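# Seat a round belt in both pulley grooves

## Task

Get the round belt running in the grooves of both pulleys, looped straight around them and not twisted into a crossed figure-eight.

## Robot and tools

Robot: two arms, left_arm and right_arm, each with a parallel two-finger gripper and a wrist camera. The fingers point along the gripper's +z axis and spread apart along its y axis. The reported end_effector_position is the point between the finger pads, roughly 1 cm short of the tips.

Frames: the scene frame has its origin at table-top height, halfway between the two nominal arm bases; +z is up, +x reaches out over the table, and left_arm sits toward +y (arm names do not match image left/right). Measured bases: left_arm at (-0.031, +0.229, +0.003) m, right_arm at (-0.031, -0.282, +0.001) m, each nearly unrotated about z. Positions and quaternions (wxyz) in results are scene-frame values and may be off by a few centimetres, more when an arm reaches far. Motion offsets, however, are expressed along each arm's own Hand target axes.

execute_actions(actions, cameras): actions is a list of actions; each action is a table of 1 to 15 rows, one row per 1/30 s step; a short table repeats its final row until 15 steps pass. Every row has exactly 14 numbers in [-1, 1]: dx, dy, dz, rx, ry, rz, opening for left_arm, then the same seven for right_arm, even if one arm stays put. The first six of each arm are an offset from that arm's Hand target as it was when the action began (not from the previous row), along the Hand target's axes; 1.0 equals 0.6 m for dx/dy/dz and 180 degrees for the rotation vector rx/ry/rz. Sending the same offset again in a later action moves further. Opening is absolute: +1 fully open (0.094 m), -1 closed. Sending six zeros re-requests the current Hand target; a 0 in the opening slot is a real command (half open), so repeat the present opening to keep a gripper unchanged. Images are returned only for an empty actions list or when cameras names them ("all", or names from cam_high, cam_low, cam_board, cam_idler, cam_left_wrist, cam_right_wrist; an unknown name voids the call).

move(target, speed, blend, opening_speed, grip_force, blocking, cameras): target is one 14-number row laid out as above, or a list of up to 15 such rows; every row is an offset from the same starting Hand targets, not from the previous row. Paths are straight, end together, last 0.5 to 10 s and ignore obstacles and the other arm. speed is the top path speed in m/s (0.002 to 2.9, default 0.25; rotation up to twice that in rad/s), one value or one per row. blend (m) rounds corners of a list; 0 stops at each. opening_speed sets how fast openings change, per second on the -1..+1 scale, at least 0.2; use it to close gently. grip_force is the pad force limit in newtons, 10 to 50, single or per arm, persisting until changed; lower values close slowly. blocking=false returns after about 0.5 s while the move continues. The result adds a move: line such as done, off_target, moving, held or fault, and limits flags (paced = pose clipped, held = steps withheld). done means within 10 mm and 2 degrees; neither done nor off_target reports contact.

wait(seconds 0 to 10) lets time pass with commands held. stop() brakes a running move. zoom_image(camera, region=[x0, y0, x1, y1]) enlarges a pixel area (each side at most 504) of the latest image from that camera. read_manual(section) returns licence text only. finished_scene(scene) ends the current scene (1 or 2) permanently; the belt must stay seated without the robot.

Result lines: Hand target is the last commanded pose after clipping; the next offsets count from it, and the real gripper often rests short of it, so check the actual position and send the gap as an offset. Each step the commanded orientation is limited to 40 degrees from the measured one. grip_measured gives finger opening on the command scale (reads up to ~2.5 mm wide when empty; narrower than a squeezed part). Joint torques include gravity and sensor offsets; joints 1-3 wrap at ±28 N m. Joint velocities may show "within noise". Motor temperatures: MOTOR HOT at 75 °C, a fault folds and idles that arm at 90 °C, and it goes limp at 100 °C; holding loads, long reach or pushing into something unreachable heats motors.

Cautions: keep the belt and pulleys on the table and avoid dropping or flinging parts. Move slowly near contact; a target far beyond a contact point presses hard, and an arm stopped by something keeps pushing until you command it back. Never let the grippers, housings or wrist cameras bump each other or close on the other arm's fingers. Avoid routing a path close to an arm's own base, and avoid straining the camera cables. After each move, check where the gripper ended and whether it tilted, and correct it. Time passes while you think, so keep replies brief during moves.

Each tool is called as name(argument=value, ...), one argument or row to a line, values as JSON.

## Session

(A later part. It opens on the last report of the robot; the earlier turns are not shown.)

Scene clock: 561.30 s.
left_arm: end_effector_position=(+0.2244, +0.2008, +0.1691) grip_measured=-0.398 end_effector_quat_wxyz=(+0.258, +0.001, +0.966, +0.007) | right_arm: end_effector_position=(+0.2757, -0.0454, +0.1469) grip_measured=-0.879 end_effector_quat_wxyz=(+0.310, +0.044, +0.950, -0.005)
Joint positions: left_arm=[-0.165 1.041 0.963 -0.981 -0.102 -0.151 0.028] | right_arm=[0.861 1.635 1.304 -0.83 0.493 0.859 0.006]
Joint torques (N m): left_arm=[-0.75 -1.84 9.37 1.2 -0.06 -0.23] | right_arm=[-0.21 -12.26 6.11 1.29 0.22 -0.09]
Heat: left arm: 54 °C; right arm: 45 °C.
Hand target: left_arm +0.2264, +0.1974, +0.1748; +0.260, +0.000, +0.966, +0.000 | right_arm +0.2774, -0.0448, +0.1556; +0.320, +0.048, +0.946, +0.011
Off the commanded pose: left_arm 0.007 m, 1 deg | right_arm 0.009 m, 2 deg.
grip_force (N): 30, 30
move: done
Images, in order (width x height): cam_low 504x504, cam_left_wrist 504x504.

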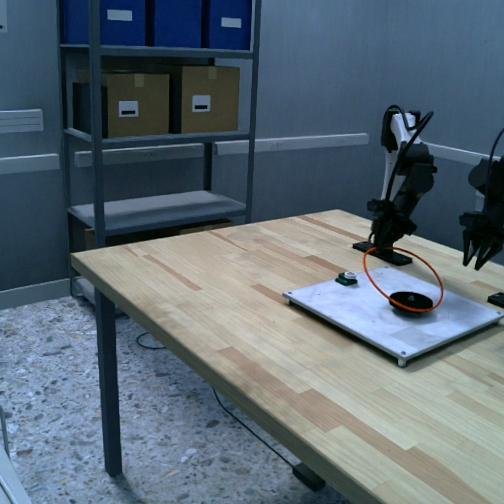

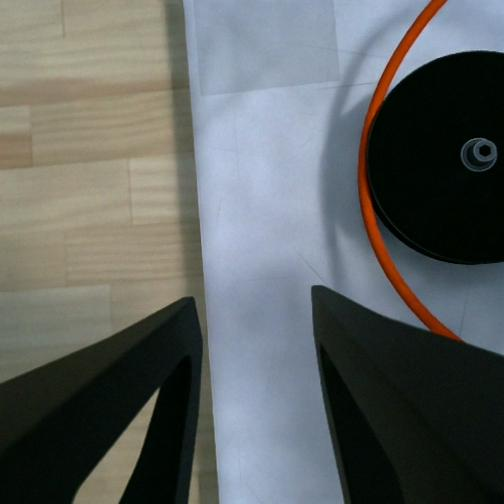

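move(
  target=[
    [0,0,0,0,0,0,-0.4,0.001,-0.038,0.011,0,0,0,-0.97],
    [0,0,0,0,0,0,-0.4,0.0138,-0.092,0.0544,0,0.02,0,-0.97],
    [0,0,0,0,0,0,-0.4,0.0308,-0.135,0.0993,0,0.035,0,-0.97],
    [0,0,0,0,0,0,-0.4,0.042,-0.175,0.1305,0,0.05,0,-0.97],
  ],
  speed=0.05,
  blend=[0,0.01,0.01,0],
  cameras=["cam_board","cam_idler","cam_left_wrist"],
)

zoom_image(
  camera="cam_idler",
  region=[150, 130, 320, 300],
)

zoom_image(
  camera="cam_left_wrist",
  region=[304, 0, 504, 330],
)

Scene clock: 583.87 s.
left_arm: end_effector_position=(+0.2244, +0.2008, +0.1691) grip_measured=-0.398 end_effector_quat_wxyz=(+0.258, +0.001, +0.966, +0.007) | right_arm: end_effector_position=(+0.2954, -0.1287, +0.0739) grip_measured=-0.879 end_effector_quat_wxyz=(+0.240, +0.035, +0.969, +0.044)
Joint positions: left_arm=[-0.165 1.041 0.963 -0.981 -0.102 -0.151 0.028] | right_arm=[0.512 1.542 0.958 -0.523 0.175 0.554 0.006]
Joint torques (N m): left_arm=[-0.7 -1.87 9.39 1.18 -0.05 -0.22] | right_arm=[-1.74 -9.42 5.3 1.04 0.63 -0.11]
Heat: left arm: 54 °C; right arm: 47 °C.
Hand target: left_arm +0.2264, +0.1974, +0.1748; +0.260, +0.000, +0.966, +0.000 | right_arm +0.2962, -0.1476, +0.0727; +0.245, +0.047, +0.968, +0.015
Off the commanded pose: left_arm 0.007 m, 1 deg | right_arm 0.019 m, 4 deg.
grip_force (N): 30, 30
move: off_target (right_arm)
Images, in order (width x height): cam_board 504x504, cam_idler 504x504, cam_left_wrist 504x504.

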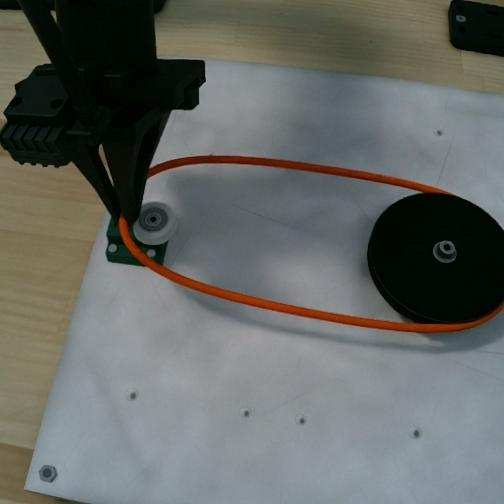

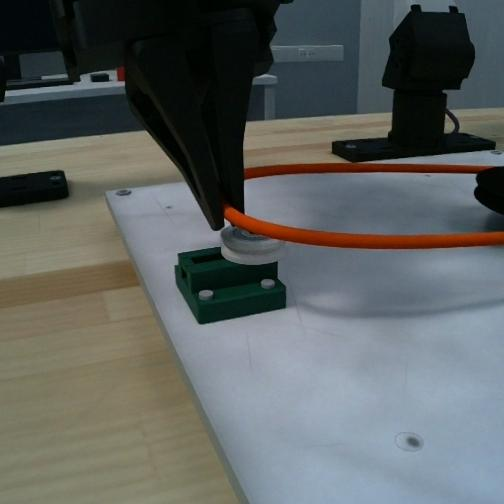

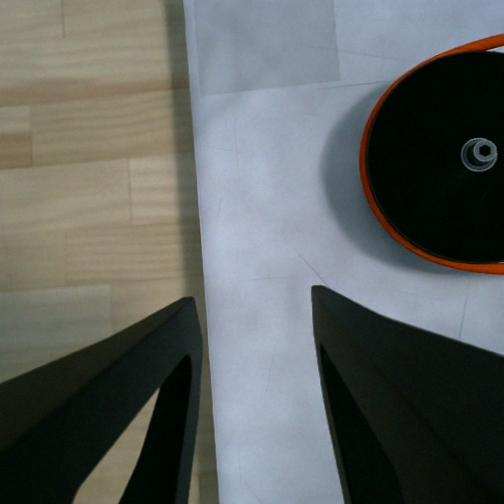

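Scaled by 2.965 from the camera's 504x504 image, which has a finer 720x720 frame.

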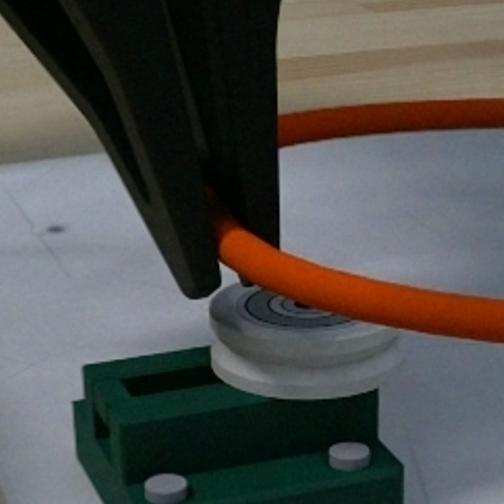

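Scaled by 1.527 from the camera's 504x504 image, which has a finer 720x720 frame.

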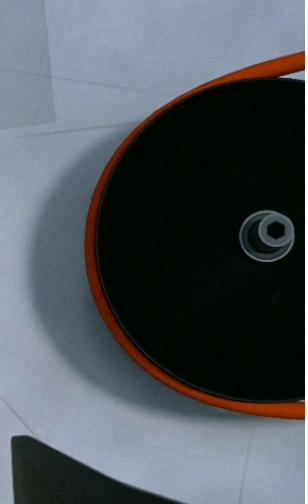

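move(
  target=[0,0,0,0,0,0,-0.4,-0.004,-0.083,0.01,0.03,0,0,-0.97],
  speed=0.03,
  cameras=["cam_board","cam_idler","cam_left_wrist"],
)

zoom_image(
  camera="cam_idler",
  region=[150, 130, 320, 300],
)

zoom_image(
  camera="cam_left_wrist",
  region=[304, 0, 504, 330],
)

Scene clock: 596.43 s.
left_arm: end_effector_position=(+0.2244, +0.2008, +0.1691) grip_measured=-0.398 end_effector_quat_wxyz=(+0.258, +0.001, +0.966, +0.007) | right_arm: end_effector_position=(+0.2984, -0.1381, +0.0684) grip_measured=-0.879 end_effector_quat_wxyz=(+0.235, +0.017, +0.969, +0.071)
Joint positions: left_arm=[-0.165 1.041 0.963 -0.981 -0.102 -0.151 0.028] | right_arm=[0.441 1.525 0.913 -0.47 0.083 0.466 0.006]
Joint torques (N m): left_arm=[-0.72 -1.84 9.42 1.19 -0.07 -0.22] | right_arm=[-4.38 -10.67 4.59 0.58 1.83 -0.14]
Heat: left arm: 54 °C; right arm: 47 °C.
Hand target: left_arm +0.2264, +0.1974, +0.1748; +0.260, +0.000, +0.966, +0.000 | right_arm +0.2971, -0.1973, +0.0660; +0.242, +0.058, +0.968, -0.031
Off the commanded pose: left_arm 0.007 m, 1 deg | right_arm 0.059 m, 13 deg.
grip_force (N): 30, 30
move: off_target (right_arm)
Images, in order (width x height): cam_board 504x504, cam_idler 504x504, cam_left_wrist 504x504.

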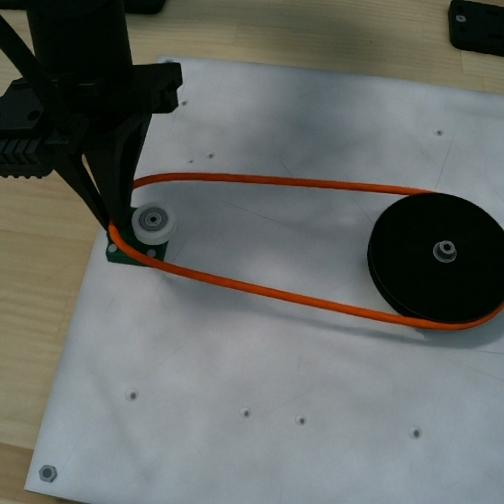

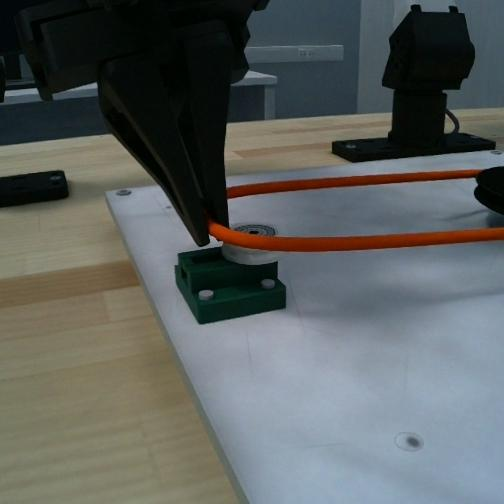

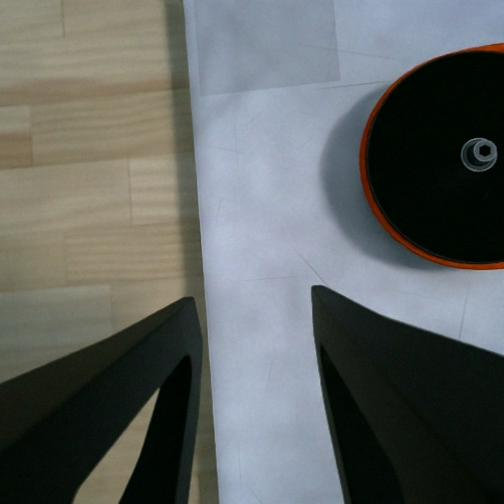

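Scaled by 2.965 from the camera's 504x504 image, which has a finer 720x720 frame.

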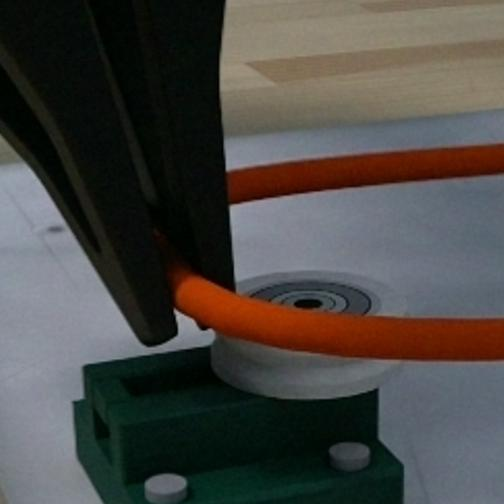

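Scaled by 1.527 from the camera's 504x504 image, which has a finer 720x720 frame.

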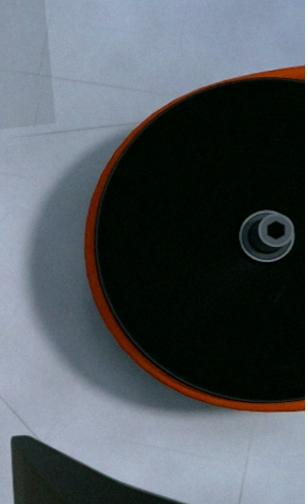

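move(
  target=[0,0,0,0,0,0,-0.4,0.005,-0.065,0.008,0.03,0,0,-0.97],
  speed=0.03,
  cameras=["cam_board","cam_idler","cam_left_wrist"],
)

zoom_image(
  camera="cam_idler",
  region=[150, 130, 320, 300],
)

zoom_image(
  camera="cam_left_wrist",
  region=[304, 0, 504, 330],
)

Scene clock: 606.53 s.
left_arm: end_effector_position=(+0.2244, +0.2008, +0.1691) grip_measured=-0.398 end_effector_quat_wxyz=(+0.258, +0.001, +0.966, +0.007) | right_arm: end_effector_position=(+0.2949, -0.1417, +0.0704) grip_measured=-0.879 end_effector_quat_wxyz=(+0.238, +0.000, +0.967, +0.093)
Joint positions: left_arm=[-0.165 1.041 0.963 -0.981 -0.102 -0.151 0.028] | right_arm=[0.407 1.485 0.873 -0.442 0.022 0.412 0.006]
Joint torques (N m): left_arm=[-0.8 -1.92 9.39 1.19 -0.04 -0.21] | right_arm=[-7.01 -10.59 4.23 0.25 2.83 -0.17]
Heat: left arm: 54 °C; right arm: 47 °C.
Hand target: left_arm +0.2264, +0.1974, +0.1748; +0.260, +0.000, +0.966, +0.000 | right_arm +0.2918, -0.2361, +0.0616; +0.239, +0.069, +0.965, -0.076
Off the commanded pose: left_arm 0.007 m, 1 deg | right_arm 0.095 m, 21 deg.
grip_force (N): 30, 30
move: off_target (right_arm)
Images, in order (width x height): cam_board 504x504, cam_idler 504x504, cam_left_wrist 504x504.

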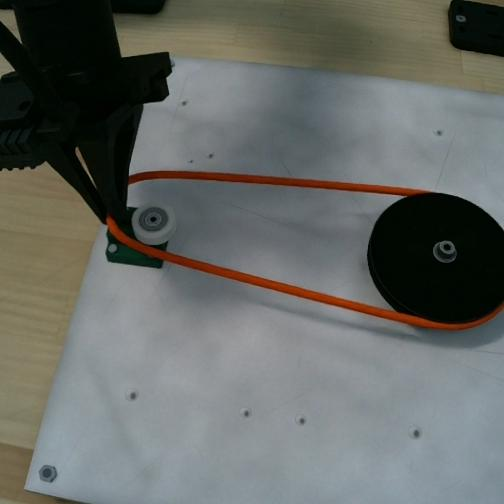

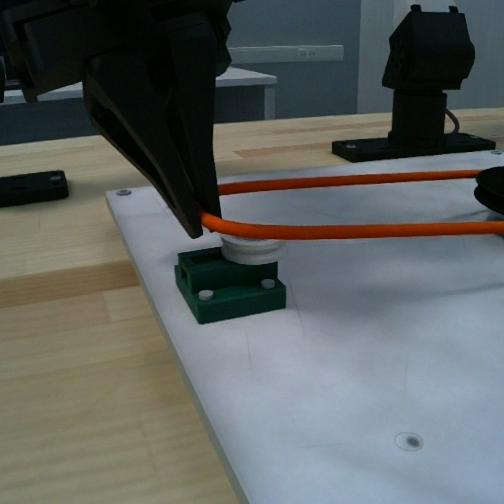

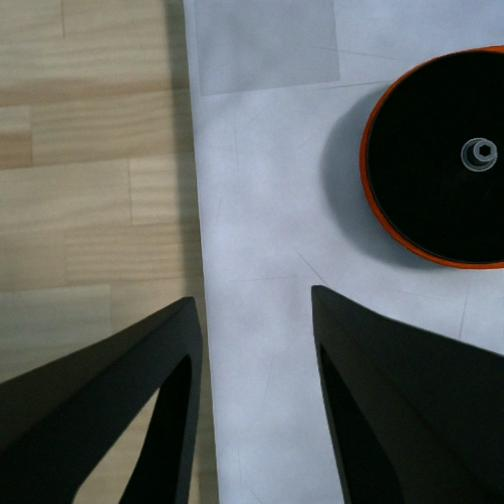

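Scaled by 2.965 from the camera's 504x504 image, which has a finer 720x720 frame.

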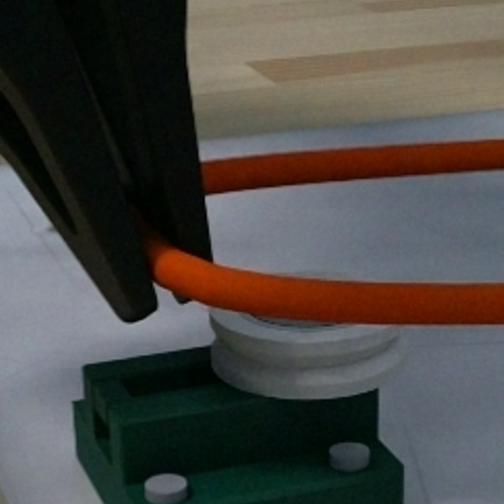

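Scaled by 1.527 from the camera's 504x504 image, which has a finer 720x720 frame.

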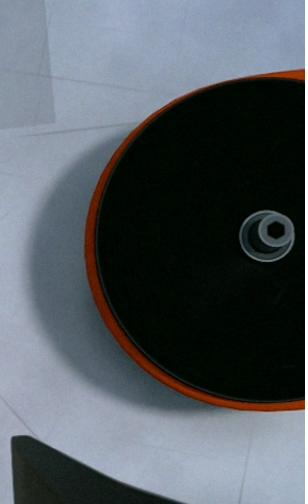

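move(
  target=[0,0,0,0,0,0,-0.4,0.008,0.0,0.028,0.01,0,0,-0.97],
  speed=0.04,
  cameras=["cam_board","cam_idler","cam_left_wrist"],
)

zoom_image(
  camera="cam_idler",
  region=[150, 130, 320, 300],
)

zoom_image(
  camera="cam_left_wrist",
  region=[304, 0, 504, 330],
)

Scene clock: 616.73 s.
left_arm: end_effector_position=(+0.2244, +0.2008, +0.1691) grip_measured=-0.398 end_effector_quat_wxyz=(+0.258, +0.001, +0.966, +0.007) | right_arm: end_effector_position=(+0.2963, -0.1420, +0.0669) grip_measured=-0.879 end_effector_quat_wxyz=(+0.248, +0.001, +0.964, +0.095)
Joint positions: left_arm=[-0.165 1.041 0.963 -0.981 -0.102 -0.151 0.028] | right_arm=[0.406 1.482 0.843 -0.394 0.026 0.411 0.006]
Joint torques (N m): left_arm=[-0.76 -1.91 9.44 1.18 -0.04 -0.21] | right_arm=[-6.48 -7.04 4 0.23 3.03 -0.19]
Heat: left arm: 54 °C; right arm: 47 °C.
Hand target: left_arm +0.2264, +0.1974, +0.1748; +0.260, +0.000, +0.966, +0.000 | right_arm +0.2951, -0.2388, +0.0445; +0.238, +0.073, +0.964, -0.091
Off the commanded pose: left_arm 0.007 m, 1 deg | right_arm 0.099 m, 23 deg.
grip_force (N): 30, 30
move: off_target (right_arm)
Images, in order (width x height): cam_board 504x504, cam_idler 504x504, cam_left_wrist 504x504.

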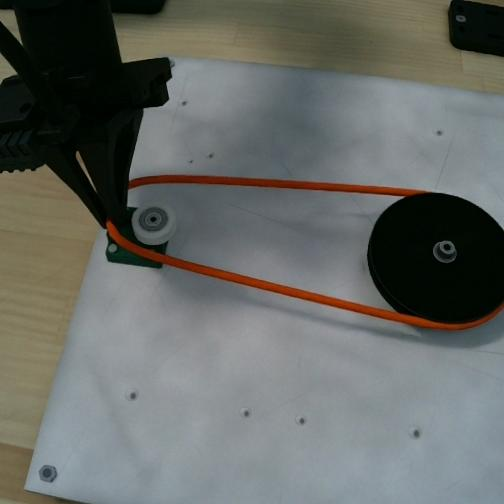

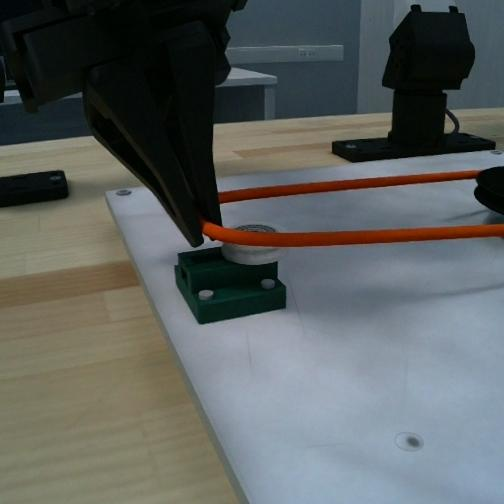

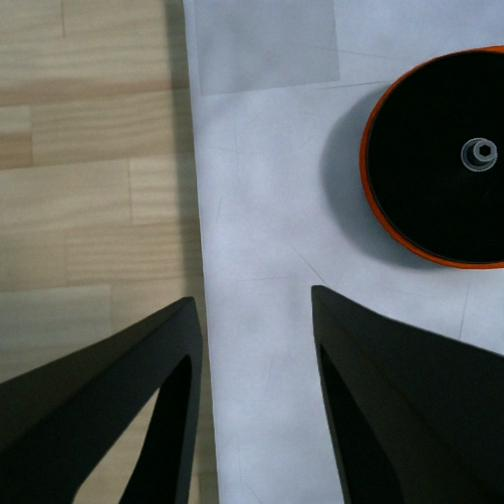

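Scaled by 2.965 from the camera's 504x504 image, which has a finer 720x720 frame.

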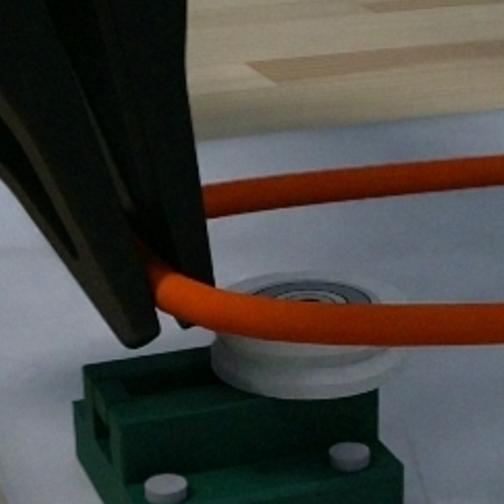

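Scaled by 1.527 from the camera's 504x504 image, which has a finer 720x720 frame.

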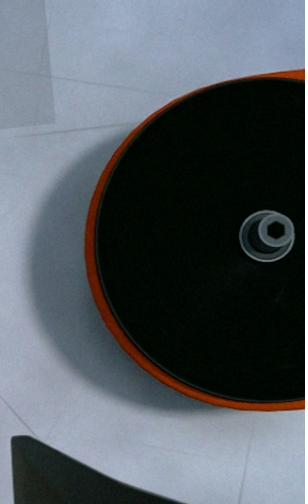

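move(
  target=[0,0,0,0,0,0,-0.4,0.012,0.01,0.03,0.01,0,0,-0.97],
  speed=0.04,
  cameras=["cam_board","cam_idler","cam_left_wrist"],
)

zoom_image(
  camera="cam_idler",
  region=[150, 130, 320, 300],
)

zoom_image(
  camera="cam_board",
  region=[80, 140, 240, 300],
)

Scene clock: 624.00 s.
left_arm: end_effector_position=(+0.2244, +0.2008, +0.1691) grip_measured=-0.398 end_effector_quat_wxyz=(+0.258, +0.001, +0.966, +0.007) | right_arm: end_effector_position=(+0.3077, -0.1419, +0.0556) grip_measured=-0.879 end_effector_quat_wxyz=(+0.263, +0.004, +0.961, +0.088)
Joint positions: left_arm=[-0.165 1.041 0.963 -0.981 -0.102 -0.151 0.028] | right_arm=[0.406 1.531 0.826 -0.306 0.052 0.411 0.006]
Joint torques (N m): left_arm=[-0.77 -1.84 9.36 1.19 -0.06 -0.21] | right_arm=[-5.01 -6.06 3.21 0.2 3.17 -0.03]
Motor temperatures (°C): left_arm=[25 27 54 31 24 23 25] | right_arm=[27 46 33 28 45 22 25]
Heat: left arm: 54 °C; right arm: 46 °C.
Hand target: left_arm +0.2264, +0.1974, +0.1748; +0.260, +0.000, +0.966, +0.000 | right_arm +0.2980, -0.2360, +0.0247; +0.237, +0.077, +0.963, -0.106
Off the commanded pose: left_arm 0.007 m, 1 deg | right_arm 0.100 m, 24 deg.
grip_force (N): 30, 30
move: off_target (right_arm)
Images, in order (width x height): cam_board 504x504, cam_idler 504x504, cam_left_wrist 504x504.

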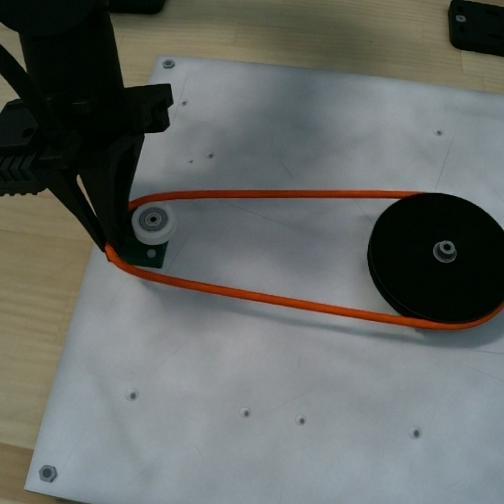

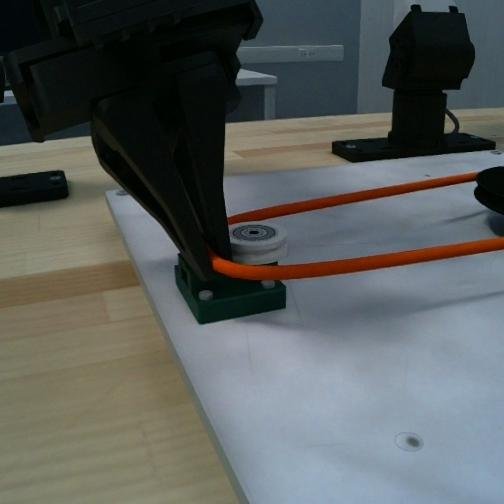

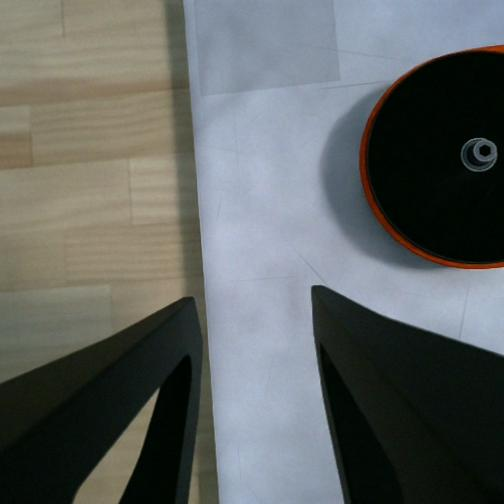

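Scaled by 2.965 from the camera's 504x504 image, which has a finer 720x720 frame.

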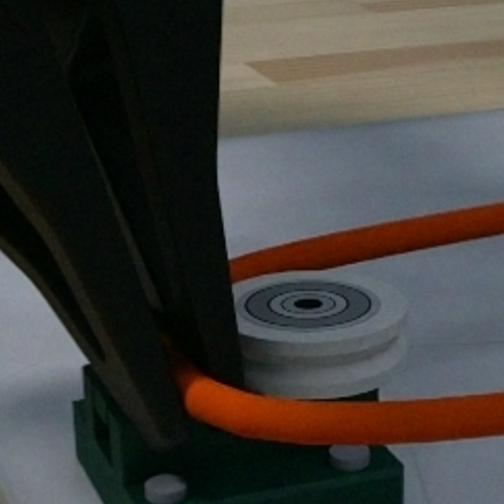

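Scaled by 3.150 from the camera's 504x504 image, which has a finer 720x720 frame.

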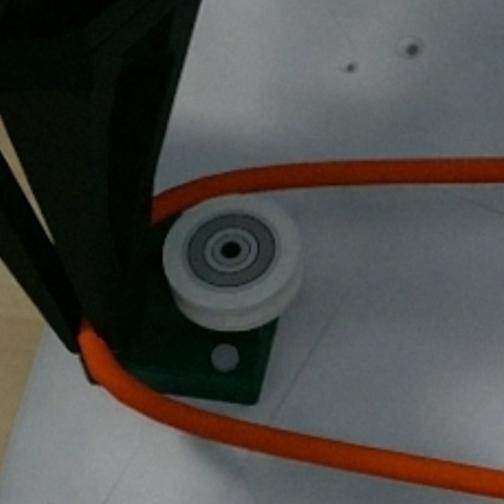

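execute_actions(
  actions=[],
  cameras=["cam_idler","cam_board"],
)

zoom_image(
  camera="cam_idler",
  region=[130, 120, 330, 320],
)

Scene clock: 662.77 s.
left_arm: end_effector_position=(+0.2244, +0.2008, +0.1691) grip_measured=-0.398 end_effector_quat_wxyz=(+0.258, +0.001, +0.966, +0.007) | right_arm: end_effector_position=(+0.3077, -0.1419, +0.0556) grip_measured=-0.879 end_effector_quat_wxyz=(+0.263, +0.004, +0.961, +0.088)
Joint positions: left_arm=[-0.165 1.041 0.963 -0.981 -0.102 -0.151 0.028] | right_arm=[0.406 1.531 0.826 -0.306 0.052 0.411 0.006]
Joint velocities: within noise
Joint torques (N m): left_arm=[-0.75 -1.88 9.36 1.19 -0.08 -0.21] | right_arm=[-4.94 -5.96 3.12 0.25 3.16 -0.03]
Motor temperatures (°C): left_arm=[25 27 55 31 24 23 25] | right_arm=[27 41 32 27 53 22 25]
Heat: left arm: 55 °C; right arm: 53 °C.
Hand target: left_arm +0.2264, +0.1974, +0.1748; +0.260, +0.000, +0.966, +0.000 | right_arm +0.2980, -0.2360, +0.0247; +0.237, +0.077, +0.963, -0.106
Tool commands: left_gripper/opening=-0.4 right_gripper/opening=-0.97
Off the commanded pose: left_arm 0.007 m, 1 deg | right_arm 0.100 m, 24 deg.
grip_force (N): 30, 30
Images, in order (width x height): cam_board 504x504, cam_idler 504x504.

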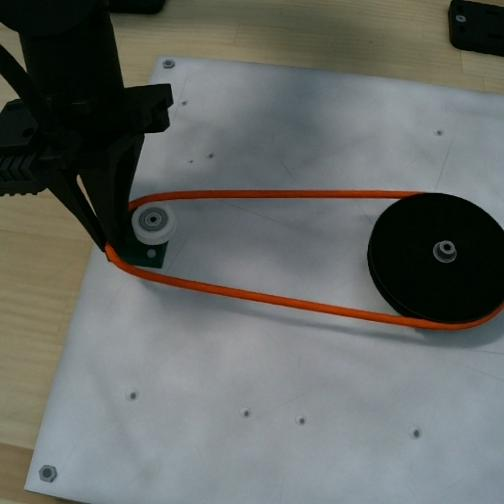

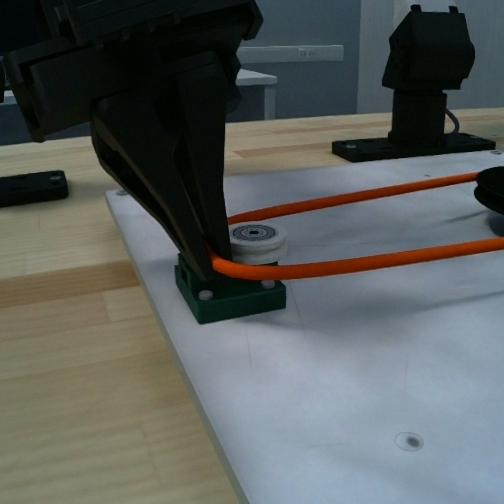

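Scaled by 2.520 from the camera's 504x504 image, which has a finer 720x720 frame.

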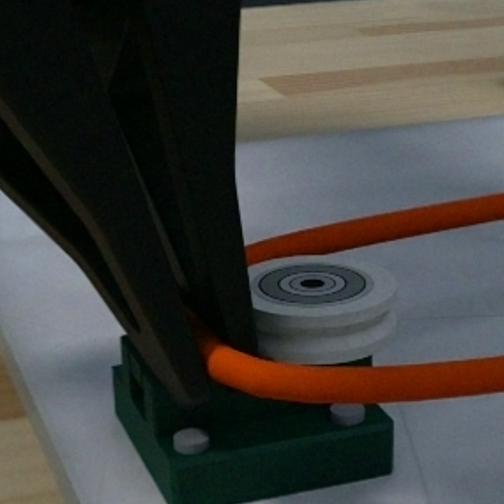

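move(
  target=[0,0,0,0,0,0,-0.4,-0.043,0.05,-0.009,-0.02,0,0,-0.97],
  speed=0.03,
  cameras=["cam_idler","cam_board"],
)

zoom_image(
  camera="cam_idler",
  region=[130, 120, 330, 320],
)

Scene clock: 678.77 s.
left_arm: end_effector_position=(+0.2244, +0.2008, +0.1691) grip_measured=-0.398 end_effector_quat_wxyz=(+0.258, +0.001, +0.966, +0.007) | right_arm: end_effector_position=(+0.3141, -0.1379, +0.0515) grip_measured=-0.879 end_effector_quat_wxyz=(+0.235, +0.003, +0.969, +0.073)
Joint positions: left_arm=[-0.165 1.041 0.963 -0.981 -0.102 -0.151 0.028] | right_arm=[0.412 1.605 0.918 -0.39 0.059 0.416 0.006]
Joint torques (N m): left_arm=[-0.68 -1.85 9.31 1.18 -0.06 -0.21] | right_arm=[-4.16 -6.05 6.56 0.62 2.73 0.07]
Motor temperatures (°C): left_arm=[25 27 55 31 24 23 25] | right_arm=[27 41 32 27 54 22 25]
Heat: left arm: 55 °C; right arm: 54 °C.
Hand target: left_arm +0.2264, +0.1974, +0.1748; +0.260, +0.000, +0.966, +0.000 | right_arm +0.3241, -0.2082, +0.0365; +0.239, +0.069, +0.966, -0.076
Off the commanded pose: left_arm 0.007 m, 1 deg | right_arm 0.073 m, 19 deg.
grip_force (N): 30, 30
move: off_target (right_arm)
Images, in order (width x height): cam_board 504x504, cam_idler 504x504.

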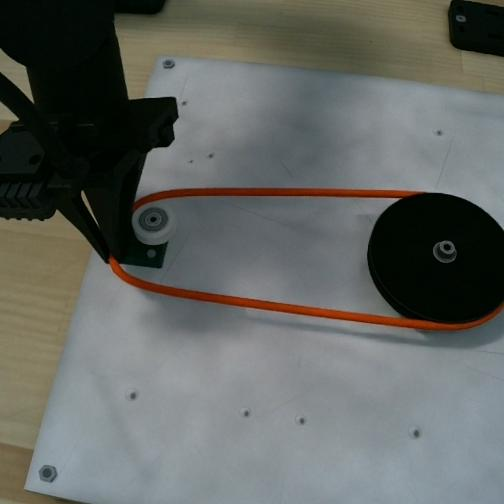

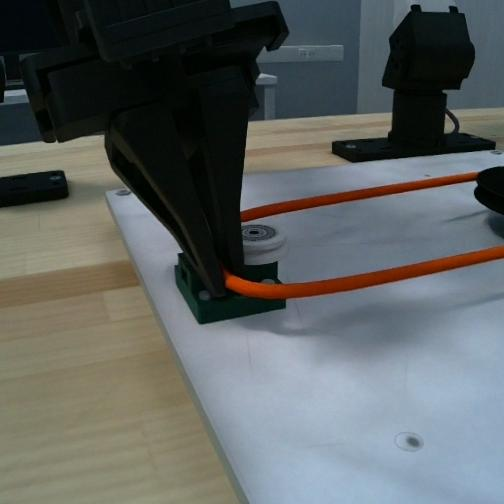

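Scaled by 2.520 from the camera's 504x504 image, which has a finer 720x720 frame.

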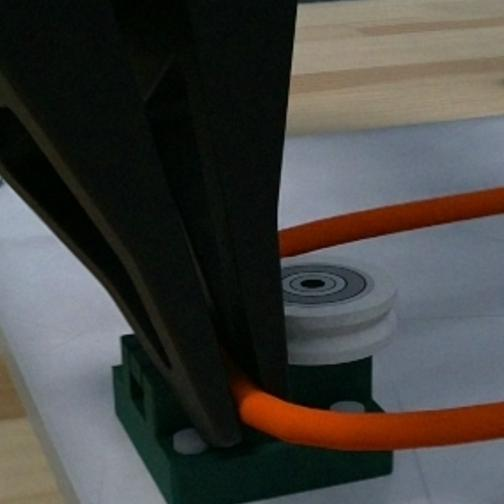

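move(
  target=[0,0,0,0,0,0,-0.4,-0.028,0.0,-0.022,-0.02,0,0,-0.97],
  speed=0.03,
  cameras=["cam_idler","cam_board","cam_left_wrist"],
)

zoom_image(
  camera="cam_idler",
  region=[130, 120, 330, 320],
)

zoom_image(
  camera="cam_left_wrist",
  region=[204, 0, 504, 330],
)

Scene clock: 688.93 s.
left_arm: end_effector_position=(+0.2244, +0.2008, +0.1691) grip_measured=-0.398 end_effector_quat_wxyz=(+0.258, +0.001, +0.966, +0.007) | right_arm: end_effector_position=(+0.3105, -0.1389, +0.0554) grip_measured=-0.879 end_effector_quat_wxyz=(+0.214, +0.002, +0.974, +0.080)
Joint positions: left_arm=[-0.165 1.041 0.963 -0.981 -0.102 -0.151 0.028] | right_arm=[0.397 1.605 0.952 -0.457 0.023 0.408 0.006]
Joint torques (N m): left_arm=[-0.77 -1.81 9.35 1.2 -0.07 -0.21] | right_arm=[-5.83 -8.03 8.4 0.72 2.41 -0.09]
Motor temperatures (°C): left_arm=[25 27 55 31 24 23 25] | right_arm=[27 41 33 27 54 22 25]
Heat: left arm: 55 °C; right arm: 54 °C.
Hand target: left_arm +0.2264, +0.1974, +0.1748; +0.260, +0.000, +0.966, +0.000 | right_arm +0.3329, -0.2075, +0.0560; +0.241, +0.062, +0.967, -0.046
Off the commanded pose: left_arm 0.007 m, 1 deg | right_arm 0.072 m, 16 deg.
grip_force (N): 30, 30
move: off_target (right_arm)
Images, in order (width x height): cam_board 504x504, cam_idler 504x504, cam_left_wrist 504x504.

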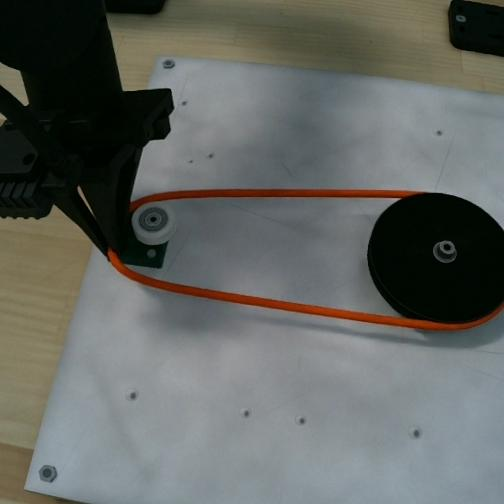

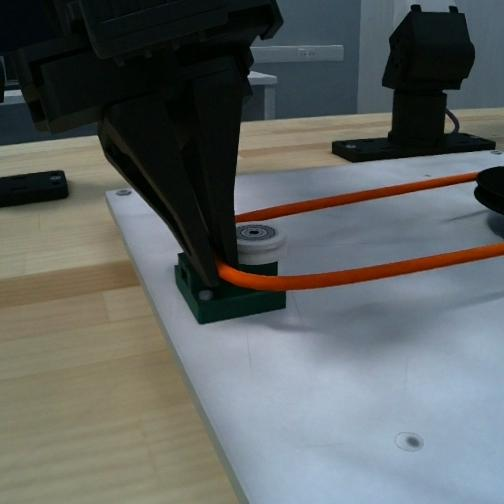

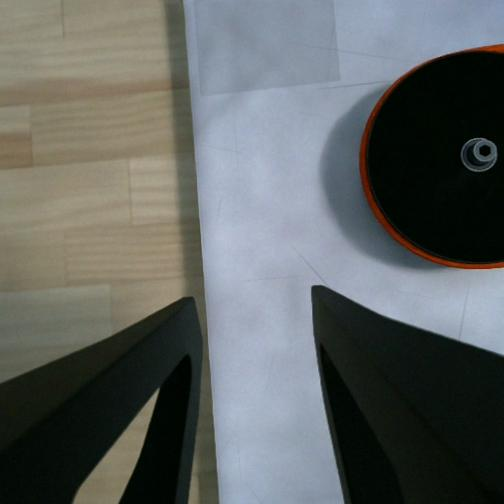

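Scaled by 2.520 from the camera's 504x504 image, which has a finer 720x720 frame.

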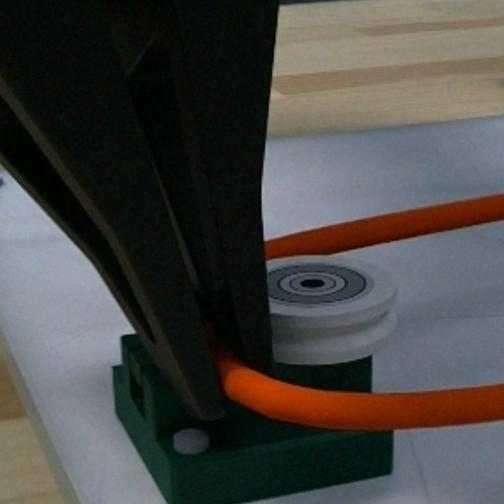

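Scaled by 1.527 from the camera's 504x504 image, which has a finer 720x720 frame.

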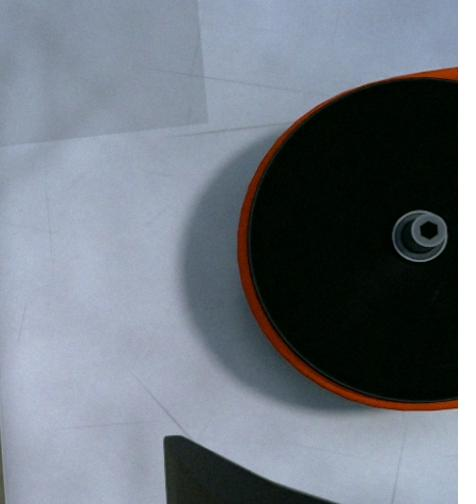

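move(
  target=[0,0,0,0,0,0,-0.4,-0.012,0.033,-0.008,-0.015,0,0,-0.78],
  speed=0.03,
  opening_speed=0.3,
  cameras=["cam_board","cam_left_wrist"],
)

execute_actions(
  actions=[],
  cameras=["cam_idler"],
)

zoom_image(
  camera="cam_idler",
  region=[130, 120, 330, 320],
)

Scene clock: 703.60 s.
left_arm: end_effector_position=(+0.2244, +0.2008, +0.1691) grip_measured=-0.398 end_effector_quat_wxyz=(+0.258, +0.001, +0.966, +0.007) | right_arm: end_effector_position=(+0.3249, -0.1393, +0.0623) grip_measured=-0.780 end_effector_quat_wxyz=(+0.225, +0.008, +0.972, +0.069)
Joint positions: left_arm=[-0.165 1.041 0.963 -0.981 -0.102 -0.151 0.028] | right_arm=[0.395 1.635 1.007 -0.469 0.053 0.41 0.01]
Joint torques (N m): left_arm=[-0.73 -1.87 9.36 1.19 -0.06 -0.2] | right_arm=[-3.99 -8.43 8.34 0.85 1.83 0.02]
Motor temperatures (°C): left_arm=[25 27 55 31 24 23 25] | right_arm=[28 42 34 28 52 22 25]
Heat: left arm: 55 °C; right arm: 52 °C.
Hand target: left_arm +0.2264, +0.1974, +0.1748; +0.260, +0.000, +0.966, +0.000 | right_arm +0.3398, -0.1880, +0.0624; +0.243, +0.056, +0.968, -0.023
Off the commanded pose: left_arm 0.007 m, 1 deg | right_arm 0.051 m, 12 deg.
grip_force (N): 30, 30
move: off_target (right_arm)
Images, in order (width x height): cam_board 504x504, cam_left_wrist 504x504.

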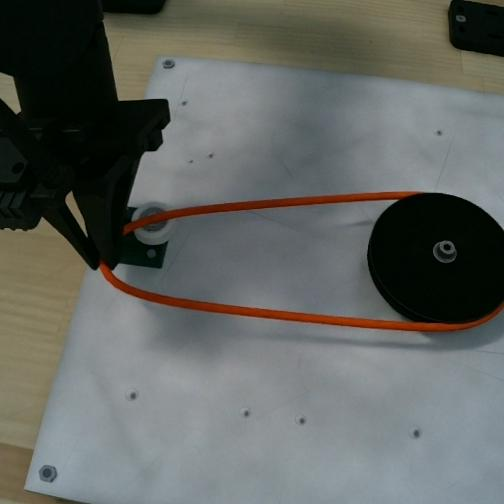

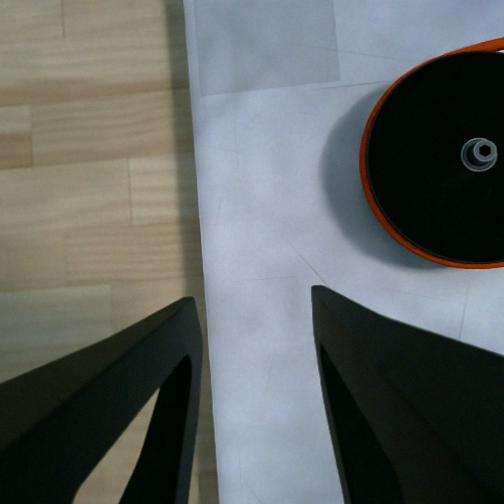

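Scene clock: 703.60 s.
left_arm: end_effector_position=(+0.2244, +0.2008, +0.1691) grip_measured=-0.398 end_effector_quat_wxyz=(+0.258, +0.001, +0.966, +0.007) | right_arm: end_effector_position=(+0.3249, -0.1393, +0.0623) grip_measured=-0.780 end_effector_quat_wxyz=(+0.225, +0.008, +0.972, +0.069)
Joint positions: left_arm=[-0.165 1.041 0.963 -0.981 -0.102 -0.151 0.028] | right_arm=[0.395 1.635 1.007 -0.469 0.053 0.41 0.01]
Joint velocities: within noise
Joint torques (N m): left_arm=[-0.73 -1.87 9.36 1.19 -0.06 -0.2] | right_arm=[-3.99 -8.43 8.34 0.85 1.83 0.02]
Motor temperatures (°C): left_arm=[25 27 55 31 24 23 25] | right_arm=[28 42 34 28 52 22 25]
Heat: left arm: 55 °C; right arm: 52 °C.
Hand target: left_arm +0.2264, +0.1974, +0.1748; +0.260, +0.000, +0.966, +0.000 | right_arm +0.3398, -0.1880, +0.0624; +0.243, +0.056, +0.968, -0.023
Tool commands: left_gripper/opening=-0.4 right_gripper/opening=-0.78
Off the commanded pose: left_arm 0.007 m, 1 deg | right_arm 0.051 m, 12 deg.
grip_force (N): 30, 30
Images, in order (width x height): cam_idler 504x504.

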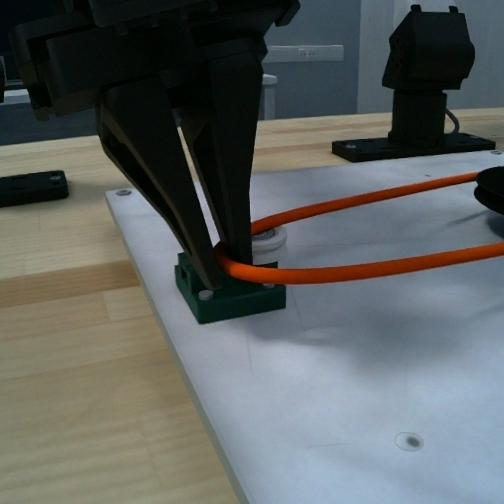

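Scaled by 2.520 from the camera's 504x504 image, which has a finer 720x720 frame.

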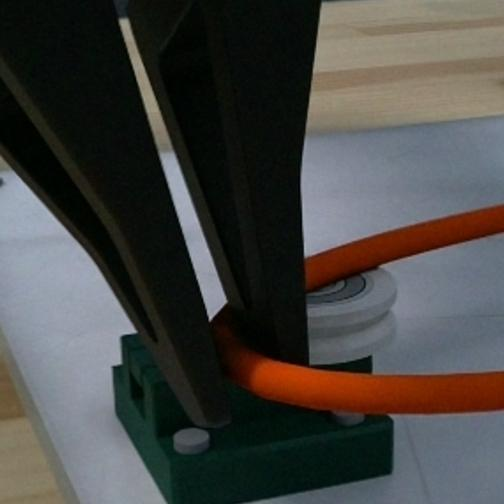

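move(
  target=[0,0,0,0,0,0,-0.4,0.055,-0.03,-0.004,0.01,0,0,-0.78],
  speed=0.04,
  cameras=["cam_board","cam_idler"],
)

zoom_image(
  camera="cam_idler",
  region=[130, 120, 330, 320],
)

zoom_image(
  camera="cam_board",
  region=[80, 140, 240, 300],
)

Scene clock: 713.30 s.
left_arm: end_effector_position=(+0.2244, +0.2008, +0.1691) grip_measured=-0.398 end_effector_quat_wxyz=(+0.258, +0.001, +0.966, +0.007) | right_arm: end_effector_position=(+0.3137, -0.1428, +0.0610) grip_measured=-0.780 end_effector_quat_wxyz=(+0.245, +0.011, +0.966, +0.079)
Joint positions: left_arm=[-0.165 1.041 0.963 -0.981 -0.102 -0.151 0.028] | right_arm=[0.399 1.565 0.906 -0.393 0.056 0.419 0.01]
Joint torques (N m): left_arm=[-0.73 -1.8 9.32 1.18 -0.07 -0.21] | right_arm=[-3.45 -9.72 3.99 0.61 2.09 0.03]
Motor temperatures (°C): left_arm=[25 27 56 31 24 23 25] | right_arm=[28 41 34 28 50 22 25]
Heat: left arm: 56 °C; right arm: 50 °C.
Hand target: left_arm +0.2264, +0.1974, +0.1748; +0.260, +0.000, +0.966, +0.000 | right_arm +0.3076, -0.2025, +0.0493; +0.242, +0.060, +0.968, -0.038
Off the commanded pose: left_arm 0.007 m, 1 deg | right_arm 0.061 m, 15 deg.
grip_force (N): 30, 30
move: off_target (right_arm)
Images, in order (width x height): cam_board 504x504, cam_idler 504x504.

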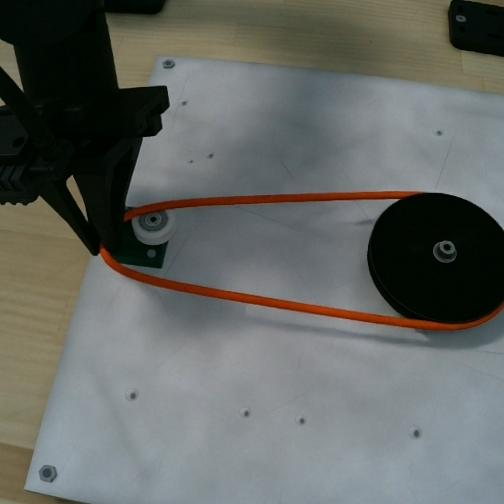

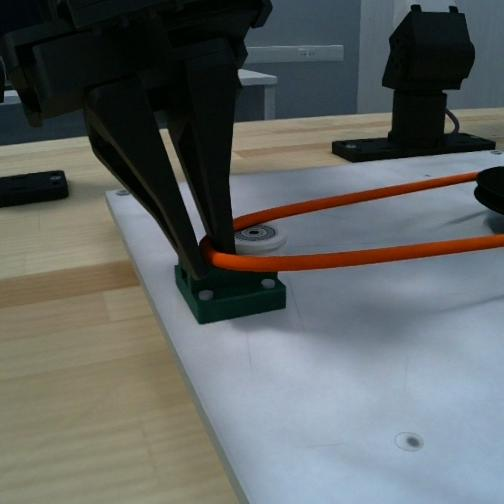

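Scaled by 2.520 from the camera's 504x504 image, which has a finer 720x720 frame.

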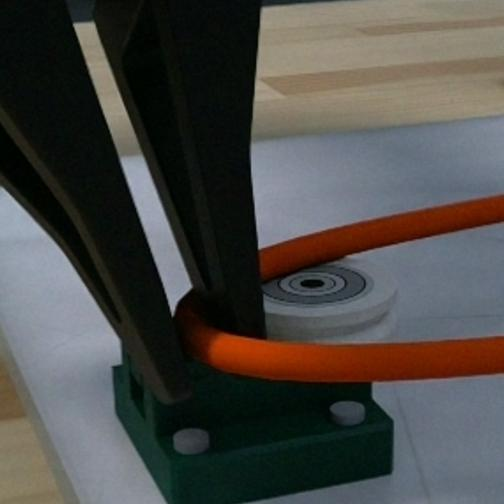

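Scaled by 3.150 from the camera's 504x504 image, which has a finer 720x720 frame.

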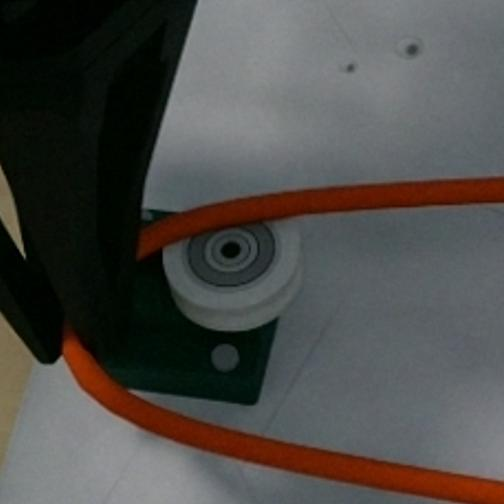

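move(
  target=[0,0,0,0,0,0,-0.4,0.036,-0.005,0.016,0.005,0,0,-0.78],
  speed=0.04,
  cameras=["cam_board","cam_idler"],
)

zoom_image(
  camera="cam_idler",
  region=[130, 120, 330, 320],
)

zoom_image(
  camera="cam_board",
  region=[80, 140, 240, 300],
)

Scene clock: 721.83 s.
left_arm: end_effector_position=(+0.2244, +0.2008, +0.1691) grip_measured=-0.398 end_effector_quat_wxyz=(+0.258, +0.001, +0.966, +0.007) | right_arm: end_effector_position=(+0.3116, -0.1423, +0.0591) grip_measured=-0.780 end_effector_quat_wxyz=(+0.276, +0.017, +0.957, +0.081)
Joint positions: left_arm=[-0.165 1.041 0.963 -0.981 -0.102 -0.151 0.028] | right_arm=[0.418 1.528 0.826 -0.29 0.089 0.439 0.01]
Joint torques (N m): left_arm=[-0.76 -1.85 9.4 1.18 -0.05 -0.22] | right_arm=[-2.62 -7.2 2.73 0.38 2 -0.03]
Motor temperatures (°C): left_arm=[25 27 56 31 24 23 25] | right_arm=[27 42 34 28 50 22 24]
Heat: left arm: 56 °C; right arm: 50 °C.
Hand target: left_arm +0.2264, +0.1974, +0.1748; +0.260, +0.000, +0.966, +0.000 | right_arm +0.2927, -0.2043, +0.0307; +0.241, +0.062, +0.967, -0.046
Off the commanded pose: left_arm 0.007 m, 1 deg | right_arm 0.071 m, 16 deg.
grip_force (N): 30, 30
move: off_target (right_arm)
Images, in order (width x height): cam_board 504x504, cam_idler 504x504.

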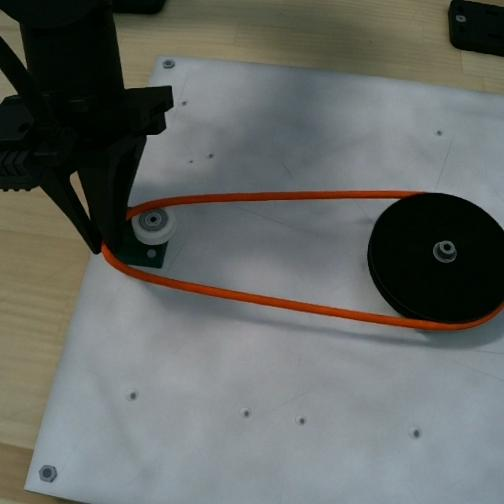

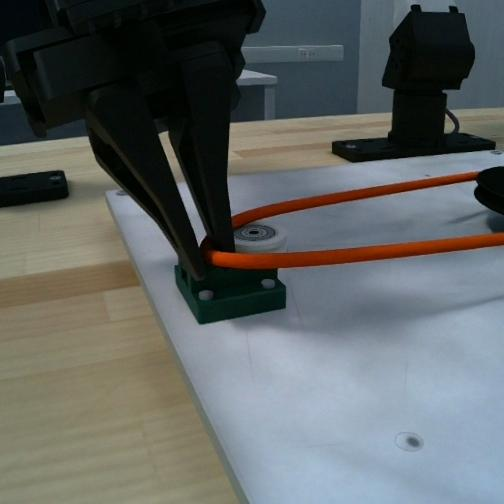

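Scaled by 2.520 from the camera's 504x504 image, which has a finer 720x720 frame.

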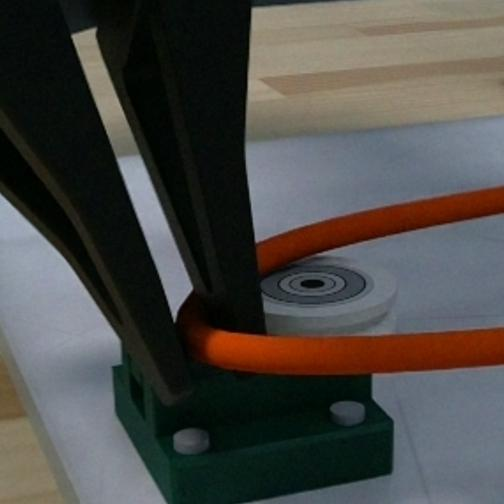

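Scaled by 3.150 from the camera's 504x504 image, which has a finer 720x720 frame.

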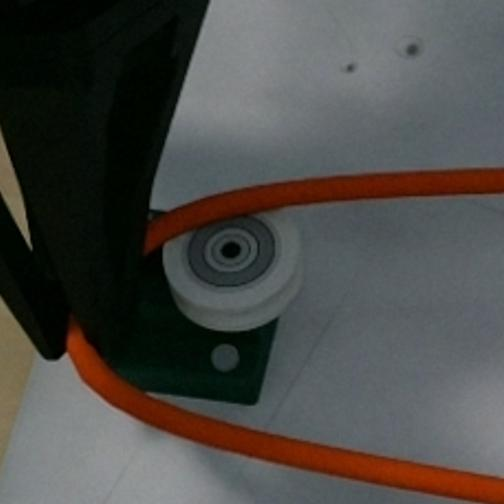

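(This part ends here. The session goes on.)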